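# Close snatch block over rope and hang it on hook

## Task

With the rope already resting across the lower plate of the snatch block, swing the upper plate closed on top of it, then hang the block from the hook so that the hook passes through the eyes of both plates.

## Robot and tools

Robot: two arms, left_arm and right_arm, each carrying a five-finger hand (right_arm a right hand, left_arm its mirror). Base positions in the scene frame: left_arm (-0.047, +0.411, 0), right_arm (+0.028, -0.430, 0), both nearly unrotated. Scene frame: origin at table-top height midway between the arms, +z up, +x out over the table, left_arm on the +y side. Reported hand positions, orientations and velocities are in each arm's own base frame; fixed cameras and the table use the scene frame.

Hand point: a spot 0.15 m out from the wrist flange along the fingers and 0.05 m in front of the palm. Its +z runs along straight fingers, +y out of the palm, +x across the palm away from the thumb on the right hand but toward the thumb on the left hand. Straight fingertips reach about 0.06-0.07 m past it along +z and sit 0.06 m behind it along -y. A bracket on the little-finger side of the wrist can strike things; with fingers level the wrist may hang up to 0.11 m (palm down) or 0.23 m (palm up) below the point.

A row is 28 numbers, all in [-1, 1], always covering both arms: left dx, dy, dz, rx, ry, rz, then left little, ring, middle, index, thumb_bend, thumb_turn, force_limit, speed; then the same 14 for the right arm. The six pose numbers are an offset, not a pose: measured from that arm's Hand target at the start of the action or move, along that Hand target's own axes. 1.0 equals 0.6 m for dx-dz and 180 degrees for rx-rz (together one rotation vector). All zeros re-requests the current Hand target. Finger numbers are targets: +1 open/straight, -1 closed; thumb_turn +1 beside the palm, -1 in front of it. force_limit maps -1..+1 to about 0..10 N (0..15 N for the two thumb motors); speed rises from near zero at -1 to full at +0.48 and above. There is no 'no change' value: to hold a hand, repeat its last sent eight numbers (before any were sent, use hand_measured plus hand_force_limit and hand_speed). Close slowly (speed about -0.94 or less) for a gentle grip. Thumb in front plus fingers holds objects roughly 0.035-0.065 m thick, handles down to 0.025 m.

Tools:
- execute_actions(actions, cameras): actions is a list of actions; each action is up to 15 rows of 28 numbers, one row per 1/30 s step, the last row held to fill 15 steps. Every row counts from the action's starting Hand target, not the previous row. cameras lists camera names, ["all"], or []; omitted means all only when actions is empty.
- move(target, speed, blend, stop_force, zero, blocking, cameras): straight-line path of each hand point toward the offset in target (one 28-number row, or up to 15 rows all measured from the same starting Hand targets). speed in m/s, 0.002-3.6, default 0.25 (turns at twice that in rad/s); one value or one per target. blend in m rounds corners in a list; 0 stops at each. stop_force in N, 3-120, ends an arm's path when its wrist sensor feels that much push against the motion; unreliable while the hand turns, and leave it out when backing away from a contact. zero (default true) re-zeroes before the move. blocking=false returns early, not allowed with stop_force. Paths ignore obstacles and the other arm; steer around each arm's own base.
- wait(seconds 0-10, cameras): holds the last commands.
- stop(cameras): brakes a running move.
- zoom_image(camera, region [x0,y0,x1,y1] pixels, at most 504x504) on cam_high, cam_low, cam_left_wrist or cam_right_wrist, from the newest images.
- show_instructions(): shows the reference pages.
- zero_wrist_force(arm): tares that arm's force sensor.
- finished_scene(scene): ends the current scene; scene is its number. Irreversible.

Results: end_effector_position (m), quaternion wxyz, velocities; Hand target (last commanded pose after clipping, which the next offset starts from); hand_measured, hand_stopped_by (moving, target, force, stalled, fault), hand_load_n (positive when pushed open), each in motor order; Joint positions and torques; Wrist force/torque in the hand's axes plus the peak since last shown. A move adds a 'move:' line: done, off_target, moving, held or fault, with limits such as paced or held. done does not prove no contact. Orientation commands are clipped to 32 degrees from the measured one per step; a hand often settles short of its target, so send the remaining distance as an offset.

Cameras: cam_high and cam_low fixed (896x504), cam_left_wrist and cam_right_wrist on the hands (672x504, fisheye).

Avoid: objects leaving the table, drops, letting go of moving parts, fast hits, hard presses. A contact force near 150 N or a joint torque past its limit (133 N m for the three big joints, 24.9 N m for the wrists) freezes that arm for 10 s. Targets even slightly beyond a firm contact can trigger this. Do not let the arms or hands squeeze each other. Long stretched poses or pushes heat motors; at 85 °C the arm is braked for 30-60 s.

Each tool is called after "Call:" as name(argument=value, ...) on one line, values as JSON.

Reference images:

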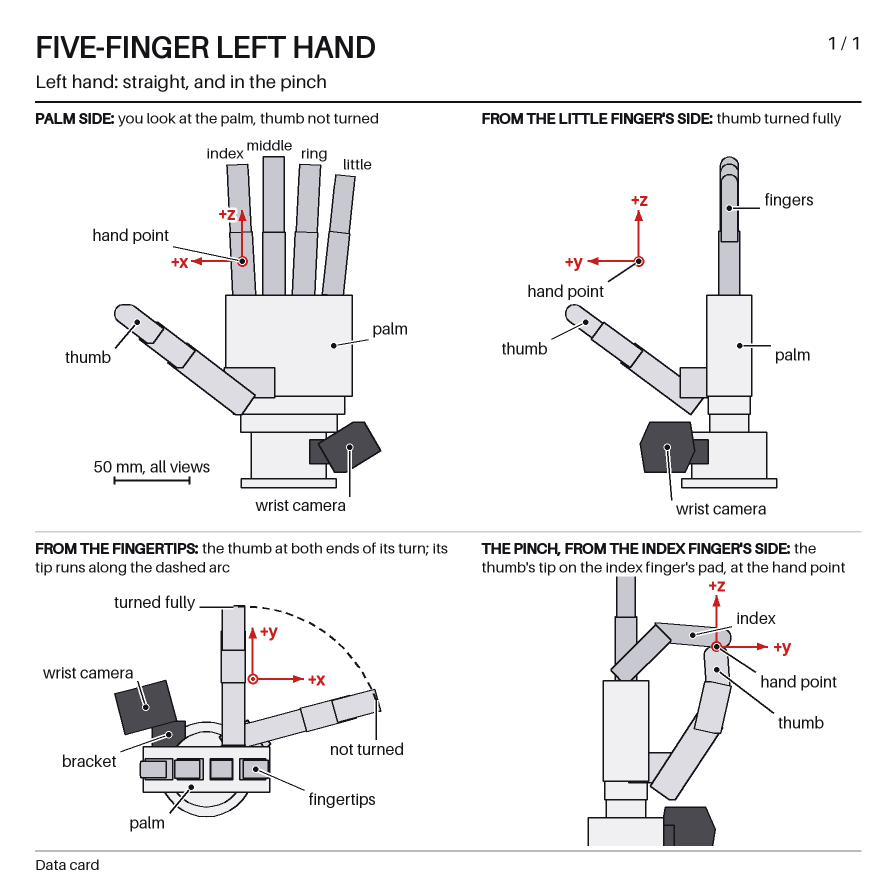

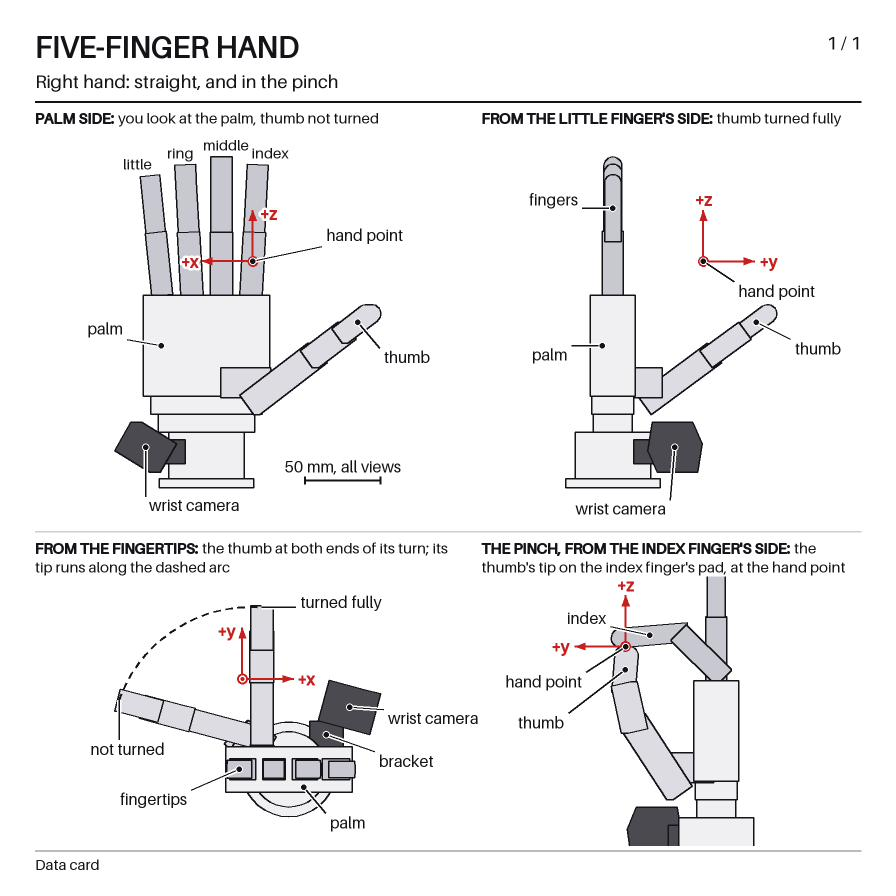

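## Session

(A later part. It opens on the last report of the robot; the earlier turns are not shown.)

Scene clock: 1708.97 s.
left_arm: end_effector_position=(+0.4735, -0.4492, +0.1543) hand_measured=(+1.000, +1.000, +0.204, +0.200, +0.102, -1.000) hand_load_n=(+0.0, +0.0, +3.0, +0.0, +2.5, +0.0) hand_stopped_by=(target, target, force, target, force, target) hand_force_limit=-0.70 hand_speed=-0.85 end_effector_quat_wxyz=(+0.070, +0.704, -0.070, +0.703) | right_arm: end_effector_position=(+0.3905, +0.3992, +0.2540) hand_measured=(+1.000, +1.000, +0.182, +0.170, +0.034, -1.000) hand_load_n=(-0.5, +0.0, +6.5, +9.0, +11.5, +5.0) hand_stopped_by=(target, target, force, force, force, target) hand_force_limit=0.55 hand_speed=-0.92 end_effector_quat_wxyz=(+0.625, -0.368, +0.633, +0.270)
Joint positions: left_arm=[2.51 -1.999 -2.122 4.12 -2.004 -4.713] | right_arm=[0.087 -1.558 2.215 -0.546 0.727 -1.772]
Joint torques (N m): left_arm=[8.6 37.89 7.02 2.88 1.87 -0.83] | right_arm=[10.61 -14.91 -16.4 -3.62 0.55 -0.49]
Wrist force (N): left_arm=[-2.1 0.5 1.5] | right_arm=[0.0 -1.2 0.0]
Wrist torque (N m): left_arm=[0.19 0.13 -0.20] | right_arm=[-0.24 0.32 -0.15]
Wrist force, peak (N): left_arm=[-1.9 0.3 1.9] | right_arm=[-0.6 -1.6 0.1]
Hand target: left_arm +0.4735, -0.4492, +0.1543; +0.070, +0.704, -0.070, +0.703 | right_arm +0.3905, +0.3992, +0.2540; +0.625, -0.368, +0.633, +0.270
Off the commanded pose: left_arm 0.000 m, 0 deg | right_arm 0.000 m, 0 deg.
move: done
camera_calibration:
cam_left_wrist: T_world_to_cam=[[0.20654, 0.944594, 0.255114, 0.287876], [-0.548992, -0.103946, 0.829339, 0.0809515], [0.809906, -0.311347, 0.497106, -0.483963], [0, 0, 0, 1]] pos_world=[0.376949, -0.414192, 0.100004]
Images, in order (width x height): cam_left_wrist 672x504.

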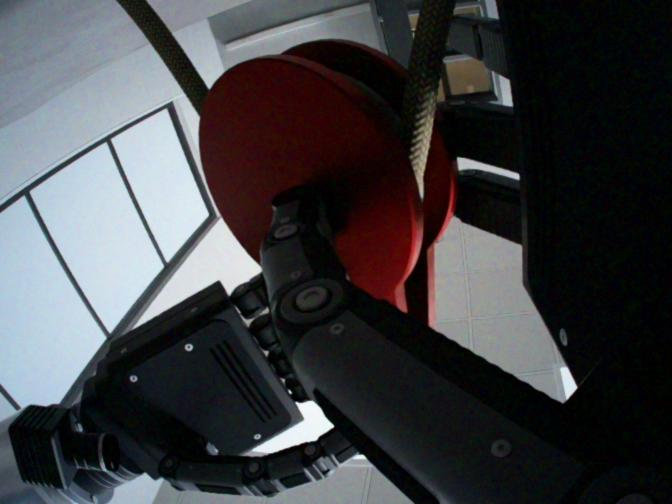

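Call:
move(target=[[0,0,0,0,0,0,1,1,0.2,0.0,-0.05,-1,-0.6,-0.88, 0,0,0,0,0,0,1,1,-0.05,-0.05,-0.45,-1,0.55,-0.92]], speed=0.05)

Call:
move(target=[[0,0,0,0,0,0,1,1,0.0,-0.05,-0.2,-1,-0.1,-0.92, 0,0,0,0,0,0,1,1,-0.05,-0.05,-0.45,-1,0.55,-0.92]], speed=0.05)

Call:
move(target=[[0,0,0,0,0,0,1,1,-0.05,-0.1,-0.3,-1,0.5,-0.94, 0,0,0,0,0,0,1,1,-0.05,-0.05,-0.45,-1,0.55,-0.92]], speed=0.05, cameras=["cam_left_wrist","cam_low","cam_high","cam_right_wrist"])

Call:
zoom_image(camera="cam_low", region=[330, 190, 450, 290])

Scene clock: 1714.43 s.
left_arm: end_effector_position=(+0.4735, -0.4492, +0.1543) hand_measured=(+1.000, +1.000, +0.204, +0.190, +0.102, -1.000) hand_load_n=(+0.0, +0.0, +2.0, +3.0, +3.5, +0.0) hand_stopped_by=(target, target, force, force, force, target) hand_force_limit=-0.60 hand_speed=-0.88 end_effector_quat_wxyz=(+0.070, +0.704, -0.070, +0.703) | right_arm: end_effector_position=(+0.3905, +0.3992, +0.2540) hand_measured=(+1.000, +1.000, +0.182, +0.170, +0.034, -1.000) hand_load_n=(+0.0, +0.0, +6.0, +8.5, +11.5, +4.5) hand_stopped_by=(target, target, force, force, force, target) hand_force_limit=0.55 hand_speed=-0.92 end_effector_quat_wxyz=(+0.625, -0.368, +0.633, +0.270)
Joint positions: left_arm=[2.51 -1.999 -2.122 4.12 -2.004 -4.713] | right_arm=[0.087 -1.558 2.215 -0.546 0.727 -1.772]
Joint torques (N m): left_arm=[8.48 36.93 7.72 2.69 1.89 -0.65] | right_arm=[10.87 -14.47 -16.55 -3.56 0.57 -0.49]
Wrist force (N): left_arm=[-1.7 -0.3 1.9] | right_arm=[-0.2 -1.0 -0.2]
Wrist torque (N m): left_arm=[0.13 0.06 -0.20] | right_arm=[-0.27 0.36 -0.16]
Wrist force, peak (N): left_arm=[-1.9 -0.2 2.0] | right_arm=[-0.7 -1.7 0.2]
Hand target: left_arm +0.4735, -0.4492, +0.1543; +0.070, +0.704, -0.070, +0.703 | right_arm +0.3905, +0.3992, +0.2540; +0.625, -0.368, +0.633, +0.270
Off the commanded pose: left_arm 0.000 m, 0 deg | right_arm 0.000 m, 0 deg.
move: done

Scene clock: 1714.93 s.
left_arm: end_effector_position=(+0.4735, -0.4492, +0.1543) hand_measured=(+1.000, +1.000, +0.192, +0.186, +0.100, -1.000) hand_load_n=(+0.0, +0.0, +7.0, +5.0, +6.5, +0.5) hand_stopped_by=(target, target, force, force, force, target) hand_force_limit=-0.10 hand_speed=-0.92 end_effector_quat_wxyz=(+0.070, +0.704, -0.070, +0.703) | right_arm: end_effector_position=(+0.3905, +0.3992, +0.2540) hand_measured=(+1.000, +1.000, +0.182, +0.170, +0.034, -1.000) hand_load_n=(+0.0, +0.0, +6.0, +9.0, +11.5, +5.0) hand_stopped_by=(target, target, force, force, force, target) hand_force_limit=0.55 hand_speed=-0.92 end_effector_quat_wxyz=(+0.625, -0.368, +0.633, +0.270)
Joint positions: left_arm=[2.51 -1.999 -2.122 4.12 -2.004 -4.713] | right_arm=[0.087 -1.558 2.215 -0.546 0.727 -1.772]
Joint torques (N m): left_arm=[7.9 37.58 7.49 2.33 1.81 -0.76] | right_arm=[10.97 -14.45 -16.87 -3.63 0.55 -0.49]
Wrist force (N): left_arm=[-2.4 -0.5 2.1] | right_arm=[-0.8 -1.0 -0.3]
Wrist torque (N m): left_arm=[0.17 0.07 -0.19] | right_arm=[-0.25 0.40 -0.18]
Wrist force, peak (N): left_arm=[-2.7 -0.2 2.1] | right_arm=[-0.8 -1.2 -0.9]
Hand target: left_arm +0.4735, -0.4492, +0.1543; +0.070, +0.704, -0.070, +0.703 | right_arm +0.3905, +0.3992, +0.2540; +0.625, -0.368, +0.633, +0.270
Off the commanded pose: left_arm 0.000 m, 0 deg | right_arm 0.000 m, 0 deg.
move: done

Scene clock: 1715.43 s.
left_arm: end_effector_position=(+0.4735, -0.4492, +0.1543) hand_measured=(+1.000, +1.000, +0.190, +0.176, +0.090, -1.000) hand_load_n=(+0.0, +0.0, +8.0, +9.5, +10.5, +0.5) hand_stopped_by=(target, target, force, force, force, target) hand_force_limit=0.50 hand_speed=-0.94 end_effector_quat_wxyz=(+0.070, +0.704, -0.070, +0.703) | right_arm: end_effector_position=(+0.3905, +0.3992, +0.2540) hand_measured=(+1.000, +1.000, +0.182, +0.170, +0.034, -1.000) hand_load_n=(+0.0, +0.0, +6.0, +9.5, +11.5, +5.0) hand_stopped_by=(target, target, force, force, force, target) hand_force_limit=0.55 hand_speed=-0.92 end_effector_quat_wxyz=(+0.625, -0.368, +0.633, +0.270)
Joint positions: left_arm=[2.51 -1.999 -2.122 4.12 -2.004 -4.713] | right_arm=[0.087 -1.558 2.215 -0.546 0.727 -1.772]
Joint torques (N m): left_arm=[7.81 35.89 6.57 2.2 1.99 -0.44] | right_arm=[11.31 -15.15 -17.2 -3.58 0.65 -0.53]
Wrist force (N): left_arm=[-2.8 -1.3 2.5] | right_arm=[-1.2 -1.2 -1.6]
Wrist torque (N m): left_arm=[0.18 -0.02 -0.20] | right_arm=[-0.23 0.43 -0.20]
Wrist force, peak (N): left_arm=[-2.8 -1.1 2.8] | right_arm=[-1.5 -1.1 -1.5]
Hand target: left_arm +0.4735, -0.4492, +0.1543; +0.070, +0.704, -0.070, +0.703 | right_arm +0.3905, +0.3992, +0.2540; +0.625, -0.368, +0.633, +0.270
Off the commanded pose: left_arm 0.000 m, 0 deg | right_arm 0.000 m, 0 deg.
move: done
camera_calibration:
cam_left_wrist: T_world_to_cam=[[0.20654, 0.944594, 0.255114, 0.287876], [-0.548992, -0.103946, 0.829339, 0.0809515], [0.809906, -0.311347, 0.497106, -0.483963], [0, 0, 0, 1]] pos_world=[0.376949, -0.414192, 0.100004]
cam_right_wrist: T_world_to_cam=[[-0.74722, 0.542818, -0.38342, 0.176119], [-0.52876, -0.136095, 0.837789, 0.0517967], [0.402585, 0.82875, 0.388713, -0.474052], [0, 0, 0, 1]] pos_world=[0.349834, 0.30432, 0.208403]

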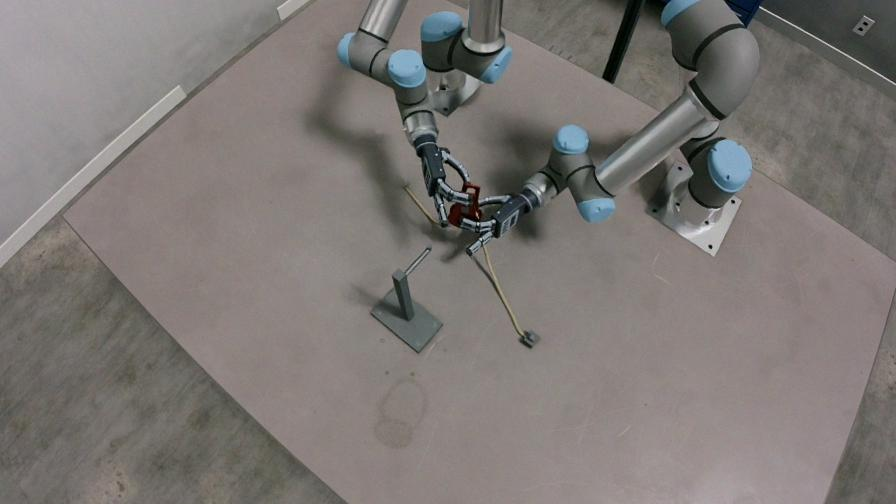

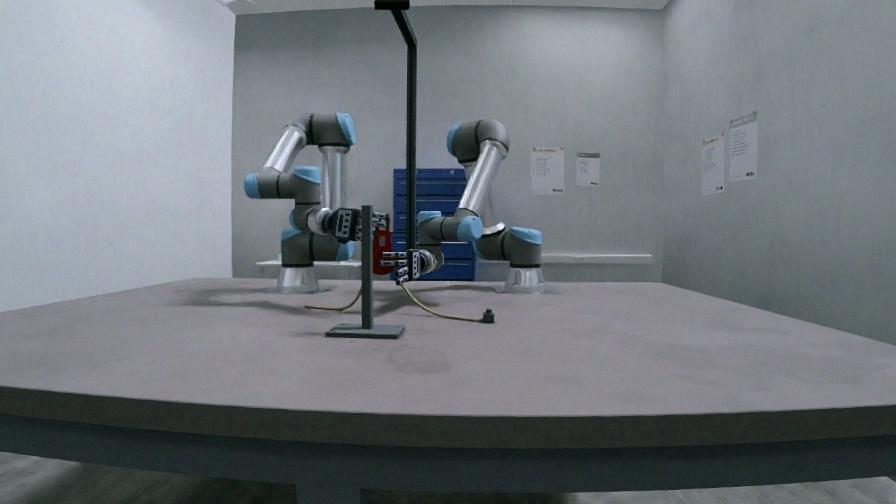

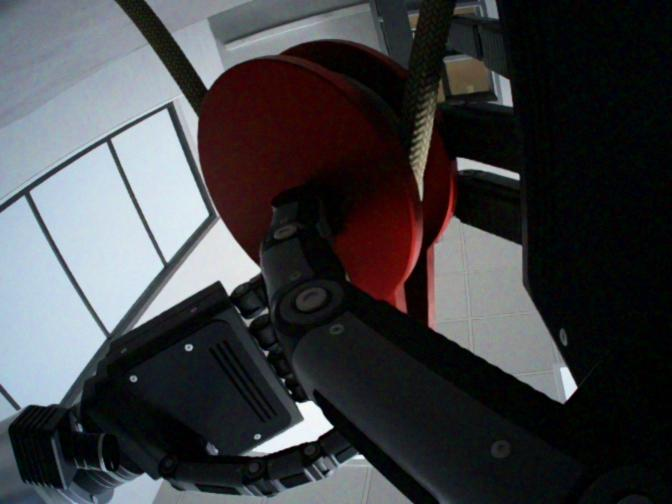

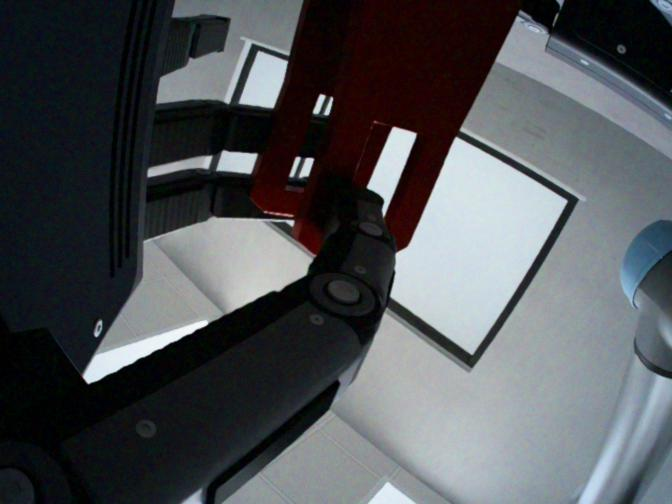

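Scaled by 4.200 from the camera's 896x504 image, which has a finer 1280x720 frame.

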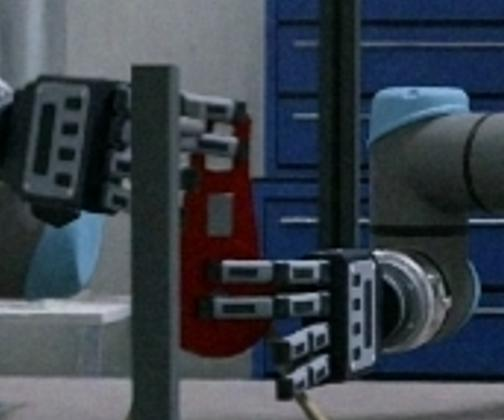

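Call:
move(target=[[0,0,0,0,0,0,1,1,-0.05,-0.1,-0.3,-1,0.5,-0.94, 0,0,0,0,0,0,1,1,0.4,0.4,0.4,-1,0.55,-0.6]], speed=0.05, cameras=["cam_left_wrist","cam_right_wrist"])

Scene clock: 1719.13 s.
left_arm: end_effector_position=(+0.4735, -0.4492, +0.1543) hand_measured=(+1.000, +1.000, +0.190, +0.176, +0.090, -1.000) hand_load_n=(+0.0, +0.0, +1.0, +3.5, +3.0, -2.0) hand_stopped_by=(target, target, force, force, force, target) hand_force_limit=0.50 hand_speed=-0.94 end_effector_quat_wxyz=(+0.070, +0.704, -0.070, +0.703) | right_arm: end_effector_position=(+0.3905, +0.3992, +0.2540) hand_measured=(+1.000, +1.000, +0.400, +0.400, +0.400, -1.000) hand_load_n=(+0.0, +0.0, +0.0, +0.0, +0.0, +0.0) hand_stopped_by=(target, target, target, target, target, target) hand_force_limit=0.55 hand_speed=-0.60 end_effector_quat_wxyz=(+0.625, -0.368, +0.633, +0.270)
Joint positions: left_arm=[2.51 -1.999 -2.122 4.12 -2.004 -4.713] | right_arm=[0.087 -1.558 2.215 -0.546 0.727 -1.772]
Joint torques (N m): left_arm=[5.88 36.27 8.38 1.73 1.89 -0.29] | right_arm=[10.18 -14.81 -17.16 -2.83 0.59 -0.4]
Wrist force (N): left_arm=[-3.8 1.0 0.4] | right_arm=[-2.3 -2.6 0.7]
Wrist torque (N m): left_arm=[0.12 0.04 -0.23] | right_arm=[-0.36 0.16 -0.27]
Wrist force, peak (N): left_arm=[-4.6 -1.0 2.9] | right_arm=[-2.5 -2.7 0.9]
Hand target: left_arm +0.4735, -0.4492, +0.1543; +0.070, +0.704, -0.070, +0.703 | right_arm +0.3905, +0.3992, +0.2540; +0.625, -0.368, +0.633, +0.270
Off the commanded pose: left_arm 0.000 m, 0 deg | right_arm 0.000 m, 0 deg.
move: done
camera_calibration:
cam_left_wrist: T_world_to_cam=[[0.20654, 0.944594, 0.255114, 0.287876], [-0.548992, -0.103946, 0.829339, 0.0809515], [0.809906, -0.311347, 0.497106, -0.483963], [0, 0, 0, 1]] pos_world=[0.376949, -0.414192, 0.100004]
cam_right_wrist: T_world_to_cam=[[-0.74722, 0.542818, -0.38342, 0.176119], [-0.52876, -0.136095, 0.837789, 0.0517967], [0.402585, 0.82875, 0.388713, -0.474052], [0, 0, 0, 1]] pos_world=[0.349834, 0.30432, 0.208403]
Images, in order (width x height): cam_left_wrist 672x504, cam_right_wrist 672x504.

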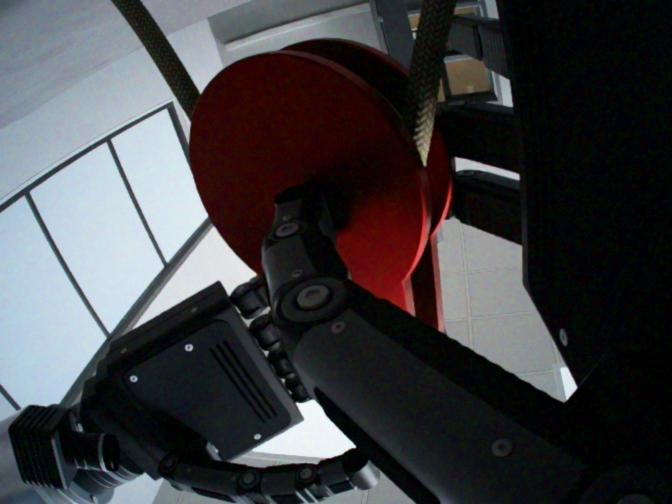

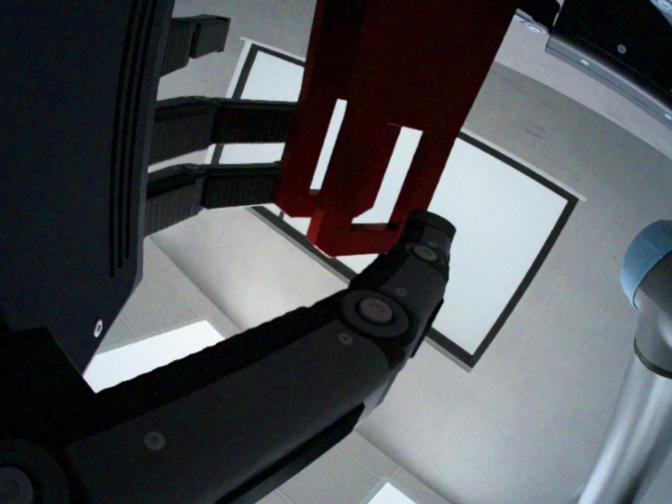

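Call:
move(target=[[0,0,0,0,0,0,1,1,-0.2,-0.25,-0.5,-1,0.55,-0.92, 0,0,0,0,0,0,1,1,0.4,0.4,0.4,-1,0.55,-0.6]], speed=0.05, cameras=["cam_left_wrist","cam_right_wrist"])

Call:
zoom_image(camera="cam_right_wrist", region=[250, 0, 550, 300])

Scene clock: 1723.27 s.
left_arm: end_effector_position=(+0.4735, -0.4492, +0.1543) hand_measured=(+1.000, +1.000, +0.170, +0.164, +0.074, -1.000) hand_load_n=(+0.0, +0.0, +8.5, +8.5, +10.5, -1.0) hand_stopped_by=(target, target, force, force, force, target) hand_force_limit=0.55 hand_speed=-0.92 end_effector_quat_wxyz=(+0.070, +0.704, -0.070, +0.703) | right_arm: end_effector_position=(+0.3905, +0.3992, +0.2540) hand_measured=(+1.000, +1.000, +0.400, +0.400, +0.400, -1.000) hand_load_n=(+0.0, +0.0, +0.0, +0.0, +0.0, +0.0) hand_stopped_by=(target, target, target, target, target, target) hand_force_limit=0.55 hand_speed=-0.60 end_effector_quat_wxyz=(+0.625, -0.368, +0.633, +0.270)
Joint positions: left_arm=[2.51 -1.999 -2.122 4.12 -2.004 -4.713] | right_arm=[0.087 -1.558 2.215 -0.546 0.727 -1.772]
Joint torques (N m): left_arm=[5.01 35.82 14.26 1.28 1.68 -0.03] | right_arm=[10.68 -15.19 -18.2 -0.03 0.6 -0.53]
Wrist force (N): left_arm=[-3.9 1.0 0.4] | right_arm=[-2.3 -2.3 0.8]
Wrist torque (N m): left_arm=[0.10 0.05 -0.23] | right_arm=[-0.30 0.16 -0.25]
Wrist force, peak (N): left_arm=[-4.2 1.2 0.3] | right_arm=[-2.8 -2.6 1.2]
Hand target: left_arm +0.4735, -0.4492, +0.1543; +0.070, +0.704, -0.070, +0.703 | right_arm +0.3905, +0.3992, +0.2540; +0.625, -0.368, +0.633, +0.270
Off the commanded pose: left_arm 0.000 m, 0 deg | right_arm 0.000 m, 0 deg.
move: done
camera_calibration:
cam_left_wrist: T_world_to_cam=[[0.20654, 0.944594, 0.255114, 0.287876], [-0.548992, -0.103946, 0.829339, 0.0809515], [0.809906, -0.311347, 0.497106, -0.483963], [0, 0, 0, 1]] pos_world=[0.376949, -0.414192, 0.100004]
cam_right_wrist: T_world_to_cam=[[-0.74722, 0.542818, -0.38342, 0.176119], [-0.52876, -0.136095, 0.837789, 0.0517967], [0.402585, 0.82875, 0.388713, -0.474052], [0, 0, 0, 1]] pos_world=[0.349834, 0.30432, 0.208403]
Images, in order (width x height): cam_left_wrist 672x504, cam_right_wrist 672x504.

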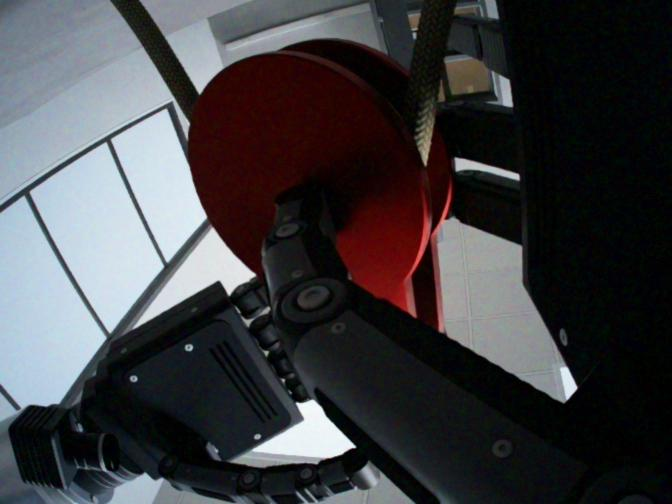

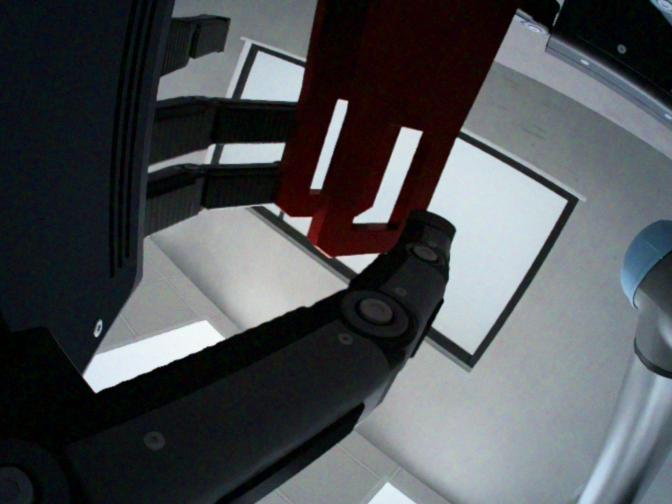

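Scaled by 1.680 from the camera's 672x504 image, which has a finer 960x720 frame.

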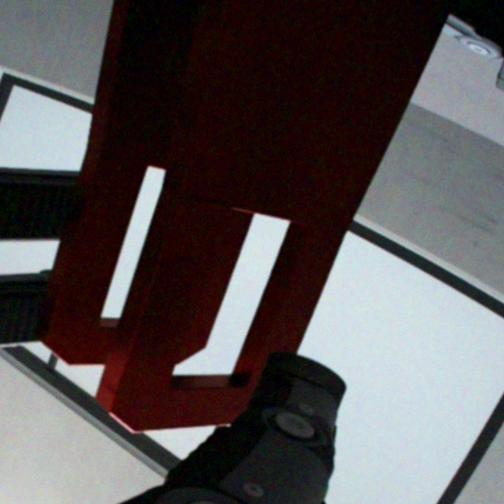

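Call:
move(target=[[0,0,0,0,0,0,1,1,-0.2,-0.25,-0.5,-1,0.55,-0.92, 0,-0.1696,-0.106,0,0,0,1,1,0.4,0.4,0.4,-1,0.55,-0.6]], speed=0.06, cameras=["cam_left_wrist","cam_right_wrist"])

Scene clock: 1751.97 s.
left_arm: end_effector_position=(+0.4735, -0.4492, +0.1543) hand_measured=(+1.000, +1.000, +0.170, +0.164, +0.074, -1.000) hand_load_n=(+0.0, +0.0, +8.5, +8.5, +10.5, -1.5) hand_stopped_by=(target, target, force, force, force, target) hand_force_limit=0.55 hand_speed=-0.92 end_effector_quat_wxyz=(+0.070, +0.704, -0.070, +0.703) | right_arm: end_effector_position=(+0.4347, +0.2887, +0.2706) hand_measured=(+1.000, +1.000, +0.400, +0.400, +0.400, -1.000) hand_load_n=(+0.0, +0.0, -0.5, +0.0, +0.0, -0.5) hand_stopped_by=(target, target, target, target, target, target) hand_force_limit=0.55 hand_speed=-0.60 end_effector_quat_wxyz=(+0.625, -0.368, +0.634, +0.270)
Joint positions: left_arm=[2.51 -1.999 -2.122 4.12 -2.004 -4.713] | right_arm=[-0.258 -1.547 2.155 -0.411 0.385 -1.872]
Joint torques (N m): left_arm=[1.71 34.72 19.58 0.61 1.83 0.12] | right_arm=[13.84 -24.21 -3.18 -2.73 0.72 1.57]
Wrist force (N): left_arm=[-4.0 1.2 0.4] | right_arm=[-2.6 -2.1 1.1]
Wrist torque (N m): left_arm=[0.14 0.06 -0.24] | right_arm=[-0.28 0.24 -0.19]
Wrist force, peak (N): left_arm=[-4.2 1.1 0.4] | right_arm=[-2.7 -2.8 0.7]
Hand target: left_arm +0.4735, -0.4492, +0.1543; +0.070, +0.704, -0.070, +0.703 | right_arm +0.4346, +0.2888, +0.2706; +0.625, -0.368, +0.633, +0.270
Off the commanded pose: left_arm 0.000 m, 0 deg | right_arm 0.000 m, 0 deg.
move: done
camera_calibration:
cam_left_wrist: T_world_to_cam=[[0.20654, 0.944594, 0.255114, 0.287876], [-0.548992, -0.103946, 0.829339, 0.0809515], [0.809906, -0.311347, 0.497106, -0.483963], [0, 0, 0, 1]] pos_world=[0.376949, -0.414192, 0.100004]
cam_right_wrist: T_world_to_cam=[[-0.747146, 0.542918, -0.383421, 0.275428], [-0.528724, -0.135909, 0.837842, 0.04609], [0.402769, 0.828715, 0.388598, -0.406883], [0, 0, 0, 1]] pos_world=[0.394034, 0.193919, 0.225103]
Images, in order (width x height): cam_left_wrist 672x504, cam_right_wrist 672x504.

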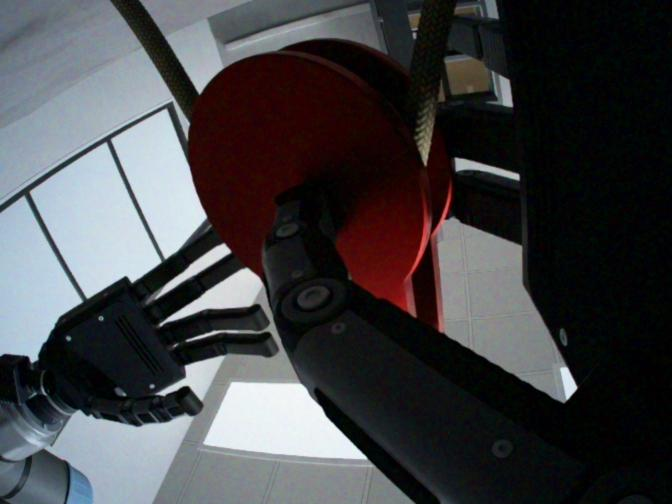

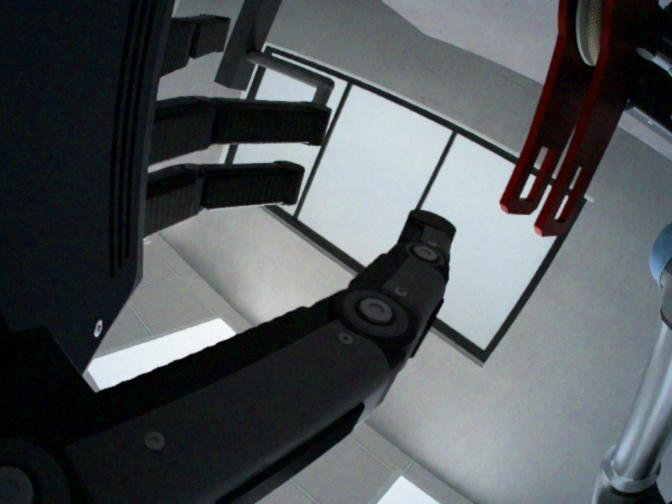

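Call:
move(target=[[0,0,0,0,0,0,1,1,-0.2,-0.25,-0.5,-1,0.55,-0.92, 0,0,0,0,0,0,1,1,1,1,1,1,0.55,0.4],[0,0,0,0,0,0,1,1,-0.2,-0.25,-0.5,-1,0.55,-0.92, -0.0518,0.263,-0.0187,0.1733,-0.0123,0.0431,1,1,1,1,1,1,0.55,0.4]], speed=0.08, cameras=["cam_high","cam_right_wrist"])

Call:
zoom_image(camera="cam_right_wrist", region=[336, 50, 672, 400])

Scene clock: 1764.27 s.
left_arm: end_effector_position=(+0.4735, -0.4492, +0.1543) hand_measured=(+1.000, +1.000, +0.170, +0.164, +0.074, -1.000) hand_load_n=(+0.0, +0.0, +8.5, +9.0, +10.5, -1.0) hand_stopped_by=(target, target, force, force, force, target) hand_force_limit=0.55 hand_speed=-0.92 end_effector_quat_wxyz=(+0.070, +0.704, -0.070, +0.703) | right_arm: end_effector_position=(+0.2996, +0.3759, +0.2837) hand_measured=(+1.000, +1.000, +1.000, +1.000, +1.000, +1.000) hand_load_n=(+0.0, +0.0, +0.0, +0.0, +0.0, -0.5) hand_stopped_by=(target, target, target, target, target, target) hand_force_limit=0.55 hand_speed=0.40 end_effector_quat_wxyz=(+0.693, -0.138, +0.694, +0.138)
Joint positions: left_arm=[2.51 -1.999 -2.122 4.12 -2.004 -4.713] | right_arm=[0.601 -1.869 2.452 -0.582 1.779 -1.571]
Joint torques (N m): left_arm=[0.71 33.59 19.03 0.58 1.63 0.73] | right_arm=[3.81 -11.57 -4.26 1.07 1.21 -1.53]
Wrist force (N): left_arm=[-3.7 1.2 0.5] | right_arm=[-2.5 -2.1 0.7]
Wrist torque (N m): left_arm=[0.14 0.04 -0.24] | right_arm=[-0.27 0.14 -0.24]
Wrist force, peak (N): left_arm=[-4.3 1.2 0.4] | right_arm=[-2.5 -3.0 1.4]
Hand target: left_arm +0.4735, -0.4492, +0.1543; +0.070, +0.704, -0.070, +0.703 | right_arm +0.2995, +0.3759, +0.2836; +0.693, -0.138, +0.694, +0.138
Off the commanded pose: left_arm 0.000 m, 0 deg | right_arm 0.000 m, 0 deg.
move: done
camera_calibration:
cam_right_wrist: T_world_to_cam=[[-0.350071, 0.896556, -0.271361, -0.151509], [-0.541185, 0.0428736, 0.83981, -0.0885077], [0.764571, 0.44085, 0.470194, -0.415465], [0, 0, 0, 1]] pos_world=[0.216715, 0.322789, 0.228565]
Images, in order (width x height): cam_high 896x504, cam_right_wrist 672x504.

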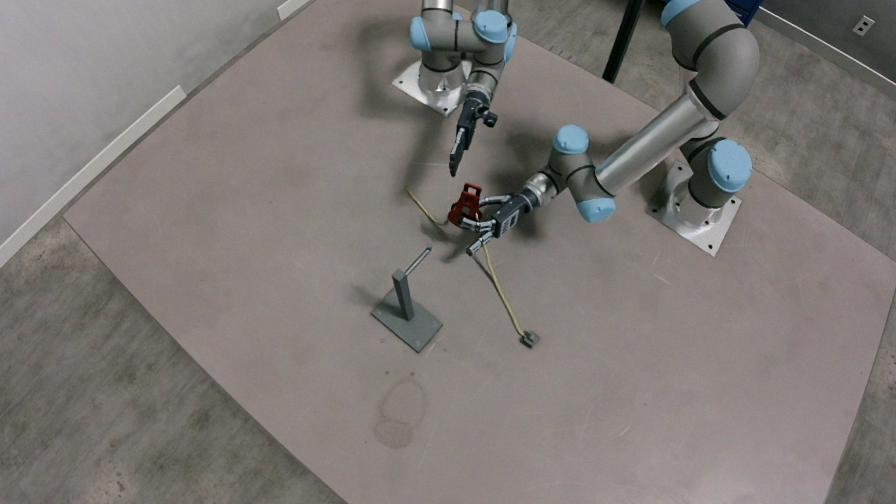

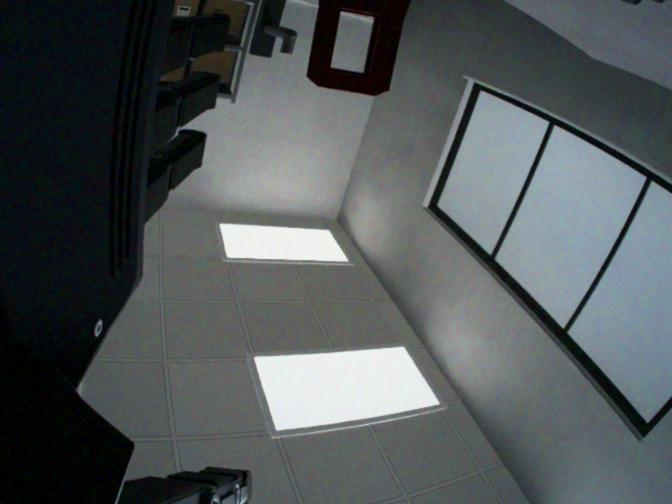

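Scaled by 1.440 from the camera's 672x504 image, which has a finer 960x720 frame.

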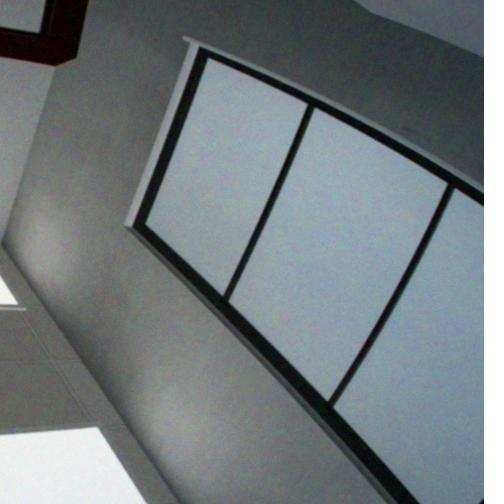

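Call:
zoom_image(camera="cam_right_wrist", region=[240, 0, 440, 120])

Scaled by 2.520 from the camera's 672x504 image, which has a finer 960x720 frame.

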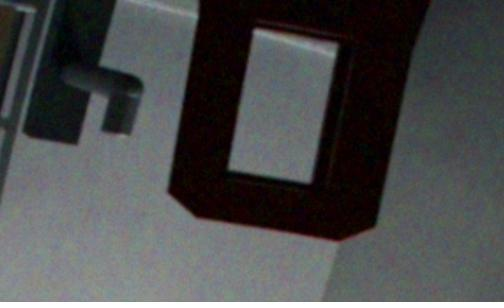

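Call:
move(target=[[0,0,0,0,0,0,0.5,0.5,-0.2,-0.25,-0.5,-1,0.55,-0.6, 0,0,0,0,0,0,1,1,1,1,1,1,0.55,0.4]], speed=0.08, cameras=["cam_low"])

Scene clock: 1812.13 s.
left_arm: end_effector_position=(+0.4735, -0.4492, +0.1543) hand_measured=(+0.500, +0.500, +0.170, +0.164, +0.074, -1.000) hand_load_n=(+0.0, +0.0, +8.5, +9.0, +11.0, -1.0) hand_stopped_by=(target, target, force, force, force, target) hand_force_limit=0.55 hand_speed=-0.60 end_effector_quat_wxyz=(+0.070, +0.704, -0.070, +0.703) | right_arm: end_effector_position=(+0.2995, +0.3759, +0.2836) hand_measured=(+1.000, +1.000, +1.000, +1.000, +1.000, +1.000) hand_load_n=(+0.0, +0.0, +0.0, +0.0, -0.5, +0.0) hand_stopped_by=(target, target, target, target, target, target) hand_force_limit=0.55 hand_speed=0.40 end_effector_quat_wxyz=(+0.693, -0.138, +0.694, +0.138)
Joint positions: left_arm=[2.51 -1.999 -2.122 4.12 -2.004 -4.713] | right_arm=[0.602 -1.869 2.452 -0.582 1.779 -1.571]
Joint torques (N m): left_arm=[-2.61 31.82 19.86 0.67 1.79 0.83] | right_arm=[4.42 -11.2 -4.23 1.06 -1.66 -1.6]
Wrist force (N): left_arm=[-3.8 0.8 0.4] | right_arm=[-2.6 -2.0 1.1]
Wrist torque (N m): left_arm=[0.11 0.05 -0.22] | right_arm=[-0.28 0.14 -0.23]
Wrist force, peak (N): left_arm=[-4.2 1.1 0.5] | right_arm=[-2.9 -2.3 1.2]
Hand target: left_arm +0.4735, -0.4492, +0.1543; +0.070, +0.704, -0.070, +0.703 | right_arm +0.2995, +0.3759, +0.2836; +0.693, -0.138, +0.694, +0.138
Off the commanded pose: left_arm 0.000 m, 0 deg | right_arm 0.000 m, 0 deg.
move: done
Images, in order (width x height): cam_low 896x504.

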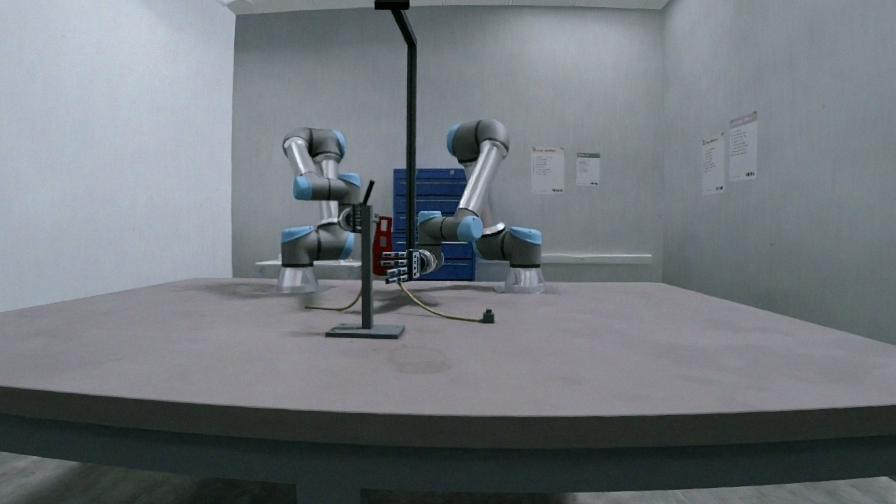

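Call:
move(target=[[0,-0.063,0.1343,-0.1161,-0.0118,0.0188,0.5,0.5,-0.2,-0.25,-0.5,-1,0.55,-0.6, 0,0,0,0,0,0,1,1,1,1,1,1,0.55,0.4]], speed=0.04, cameras=["all"])

Call:
zoom_image(camera="cam_high", region=[380, 170, 520, 290])

Call:
zoom_image(camera="cam_low", region=[330, 190, 450, 290])

Call:
zoom_image(camera="cam_right_wrist", region=[220, 0, 420, 120])

Scene clock: 1829.90 s.
left_arm: end_effector_position=(+0.5600, -0.4279, +0.1541) hand_measured=(+0.500, +0.500, +0.170, +0.164, +0.074, -1.000) hand_load_n=(+0.0, +0.0, +8.5, +9.0, +10.5, -1.5) hand_stopped_by=(target, target, force, force, force, target) hand_force_limit=0.55 hand_speed=-0.60 end_effector_quat_wxyz=(+0.174, +0.690, -0.218, +0.667) | right_arm: end_effector_position=(+0.2995, +0.3759, +0.2836) hand_measured=(+1.000, +1.000, +1.000, +1.000, +1.000, +1.000) hand_load_n=(-0.5, +0.0, +0.0, +0.0, +0.0, +0.0) hand_stopped_by=(target, target, target, target, target, target) hand_force_limit=0.55 hand_speed=0.40 end_effector_quat_wxyz=(+0.693, -0.138, +0.694, +0.138)
Joint positions: left_arm=[2.876 -2.032 -2.001 3.982 -1.275 -4.647] | right_arm=[0.601 -1.869 2.452 -0.582 1.779 -1.571]
Joint torques (N m): left_arm=[-13.49 42.1 8.94 5.01 -2.46 -1.47] | right_arm=[-10.21 -7.11 -4.99 0.81 -1.64 -1.61]
Wrist force (N): left_arm=[-3.8 1.3 0.5] | right_arm=[-2.6 -1.8 1.1]
Wrist torque (N m): left_arm=[0.14 0.07 -0.34] | right_arm=[-0.26 0.13 -0.23]
Wrist force, peak (N): left_arm=[-4.3 1.6 0.5] | right_arm=[-3.0 -2.2 1.4]
Hand target: left_arm +0.5599, -0.4280, +0.1542; +0.175, +0.690, -0.218, +0.667 | right_arm +0.2995, +0.3759, +0.2836; +0.693, -0.138, +0.694, +0.138
Off the commanded pose: left_arm 0.000 m, 0 deg | right_arm 0.000 m, 0 deg.
move: done
camera_calibration:
cam_left_wrist: T_world_to_cam=[[0.533433, 0.78982, 0.30271, -0.00671063], [-0.53931, 0.0418925, 0.841065, 0.186088], [0.651609, -0.611906, 0.448305, -0.579857], [0, 0, 0, 1]] pos_world=[0.481778, -0.357313, 0.105472]
cam_right_wrist: T_world_to_cam=[[-0.349983, 0.896598, -0.271337, -0.151609], [-0.541085, 0.0429596, 0.83987, -0.0885405], [0.764682, 0.440756, 0.470101, -0.415314], [0, 0, 0, 1]] pos_world=[0.216614, 0.322789, 0.228465]

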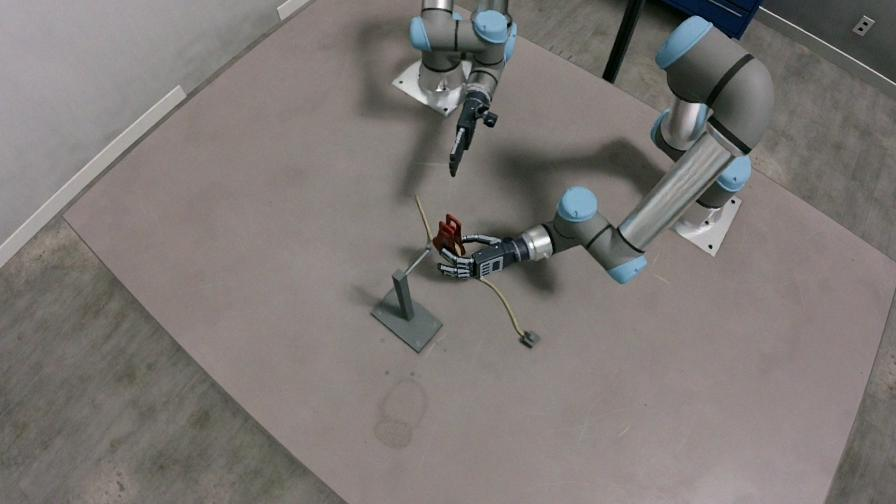

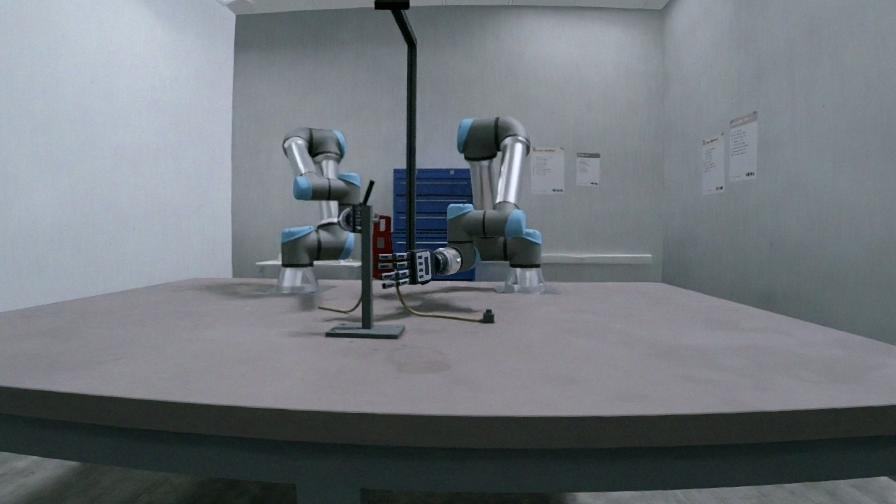

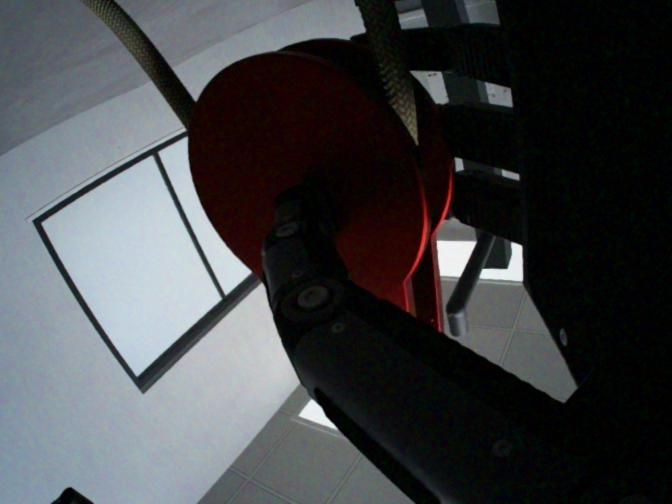

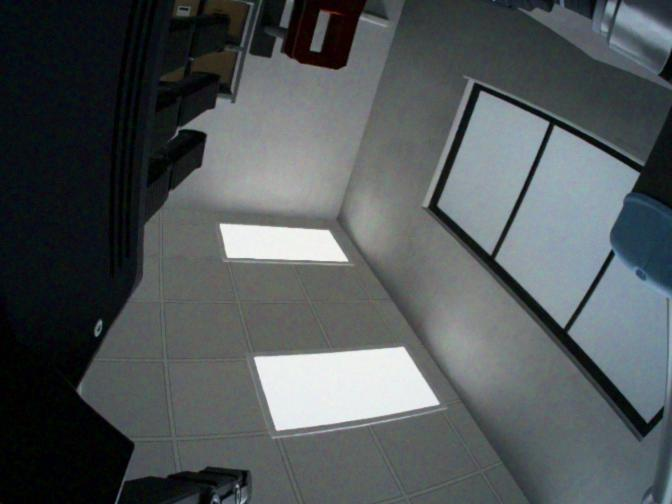

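Scaled by 3.600 from the camera's 896x504 image, which has a finer 1280x720 frame.

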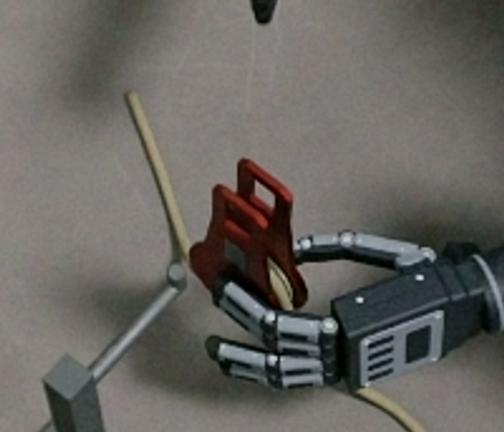

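Scaled by 4.200 from the camera's 896x504 image, which has a finer 1280x720 frame.

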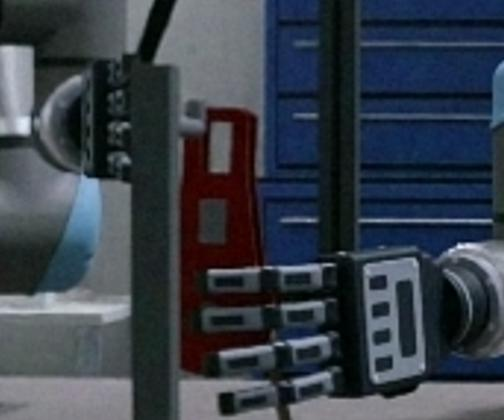

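Scaled by 2.520 from the camera's 672x504 image, which has a finer 960x720 frame.

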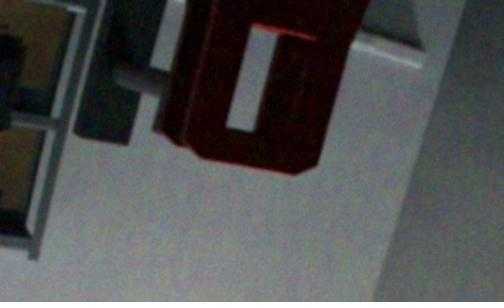

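Call:
move(target=[0,0,0,0,0,0,0.5,0.5,-0.2,-0.25,-0.5,-1,0.55,-0.6,-0.0023,0.035,0.1725,0.116,0,0,1,1,1,1,1,1,0.55,0.4], speed=0.12, cameras=["all"])

Scene clock: 1859.40 s.
left_arm: end_effector_position=(+0.5599, -0.4280, +0.1542) hand_measured=(+0.500, +0.500, +0.170, +0.164, +0.074, -1.000) hand_load_n=(+0.0, +0.0, +8.5, +8.5, +10.5, -1.5) hand_stopped_by=(target, target, force, force, force, target) hand_force_limit=0.55 hand_speed=-0.60 end_effector_quat_wxyz=(+0.175, +0.690, -0.218, +0.667) | right_arm: end_effector_position=(+0.3870, +0.4350, +0.2849) hand_measured=(+1.000, +1.000, +1.000, +1.000, +1.000, +1.000) hand_load_n=(+0.0, +0.0, +0.0, +0.0, +0.0, +0.0) hand_stopped_by=(target, target, target, target, target, target) hand_force_limit=0.55 hand_speed=0.40 end_effector_quat_wxyz=(+0.707, -0.010, +0.707, +0.010)
Joint positions: left_arm=[2.875 -2.032 -2.001 3.983 -1.275 -4.647] | right_arm=[0.864 -1.448 2.075 -0.626 2.406 -1.57]
Joint torques (N m): left_arm=[-13.9 43.42 7.1 4.69 0.25 -1.57] | right_arm=[-11.29 -17.11 -9.23 -3.68 0.76 1.19]
Wrist force (N): left_arm=[-3.9 1.5 0.6] | right_arm=[-2.5 -2.0 0.8]
Wrist torque (N m): left_arm=[0.15 0.05 -0.31] | right_arm=[-0.24 0.15 -0.28]
Wrist force, peak (N): left_arm=[-4.3 1.5 0.4] | right_arm=[-3.0 -2.1 1.4]
Hand target: left_arm +0.5599, -0.4280, +0.1542; +0.175, +0.690, -0.218, +0.667 | right_arm +0.3871, +0.4349, +0.2849; +0.707, -0.010, +0.707, +0.010
Off the commanded pose: left_arm 0.000 m, 0 deg | right_arm 0.000 m, 0 deg.
move: done
camera_calibration:
cam_left_wrist: T_world_to_cam=[[0.533575, 0.789709, 0.302749, -0.00672111], [-0.539497, 0.04213, 0.840933, 0.186143], [0.651338, -0.612033, 0.448525, -0.579834], [0, 0, 0, 1]] pos_world=[0.481678, -0.357412, 0.105571]
cam_right_wrist: T_world_to_cam=[[-0.00776245, 0.962348, -0.27171, -0.334531], [-0.490362, 0.233142, 0.839756, -0.147141], [0.871484, 0.139755, 0.470089, -0.419279], [0, 0, 0, 1]] pos_world=[0.290646, 0.414836, 0.229766]

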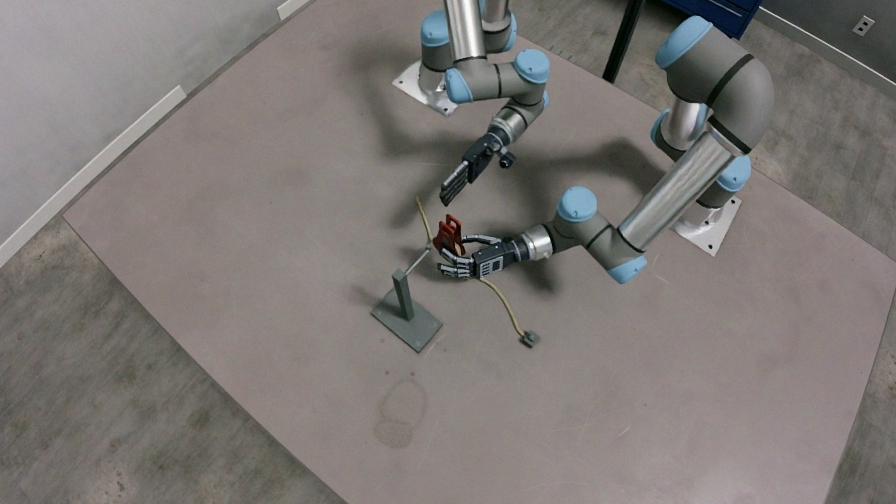

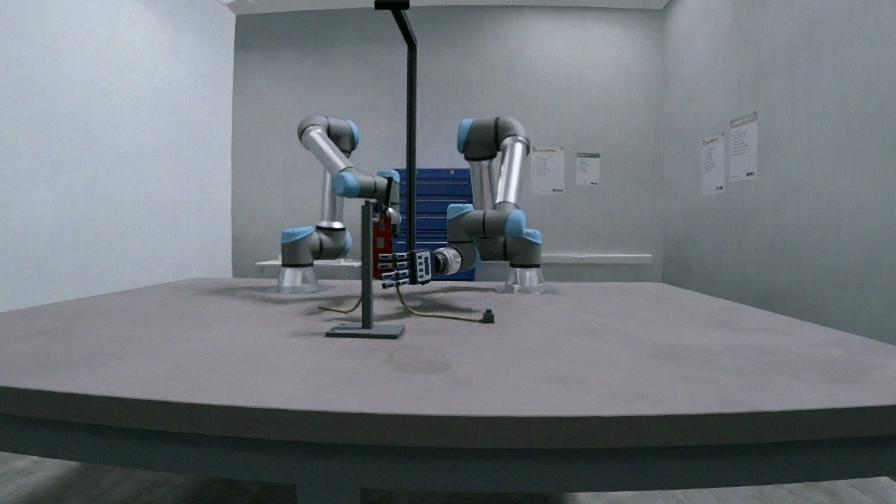

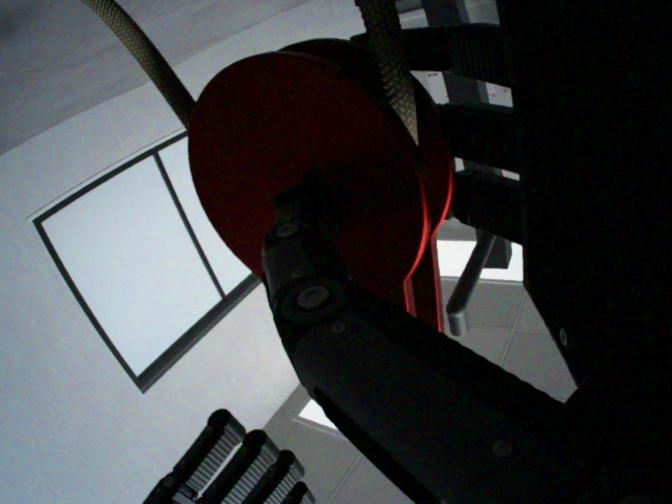

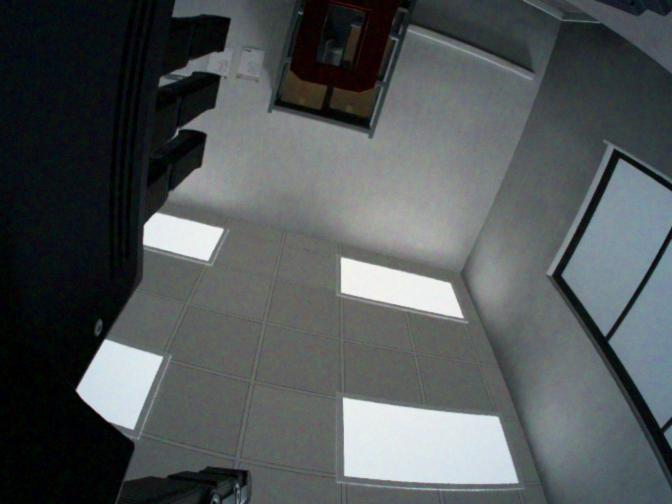

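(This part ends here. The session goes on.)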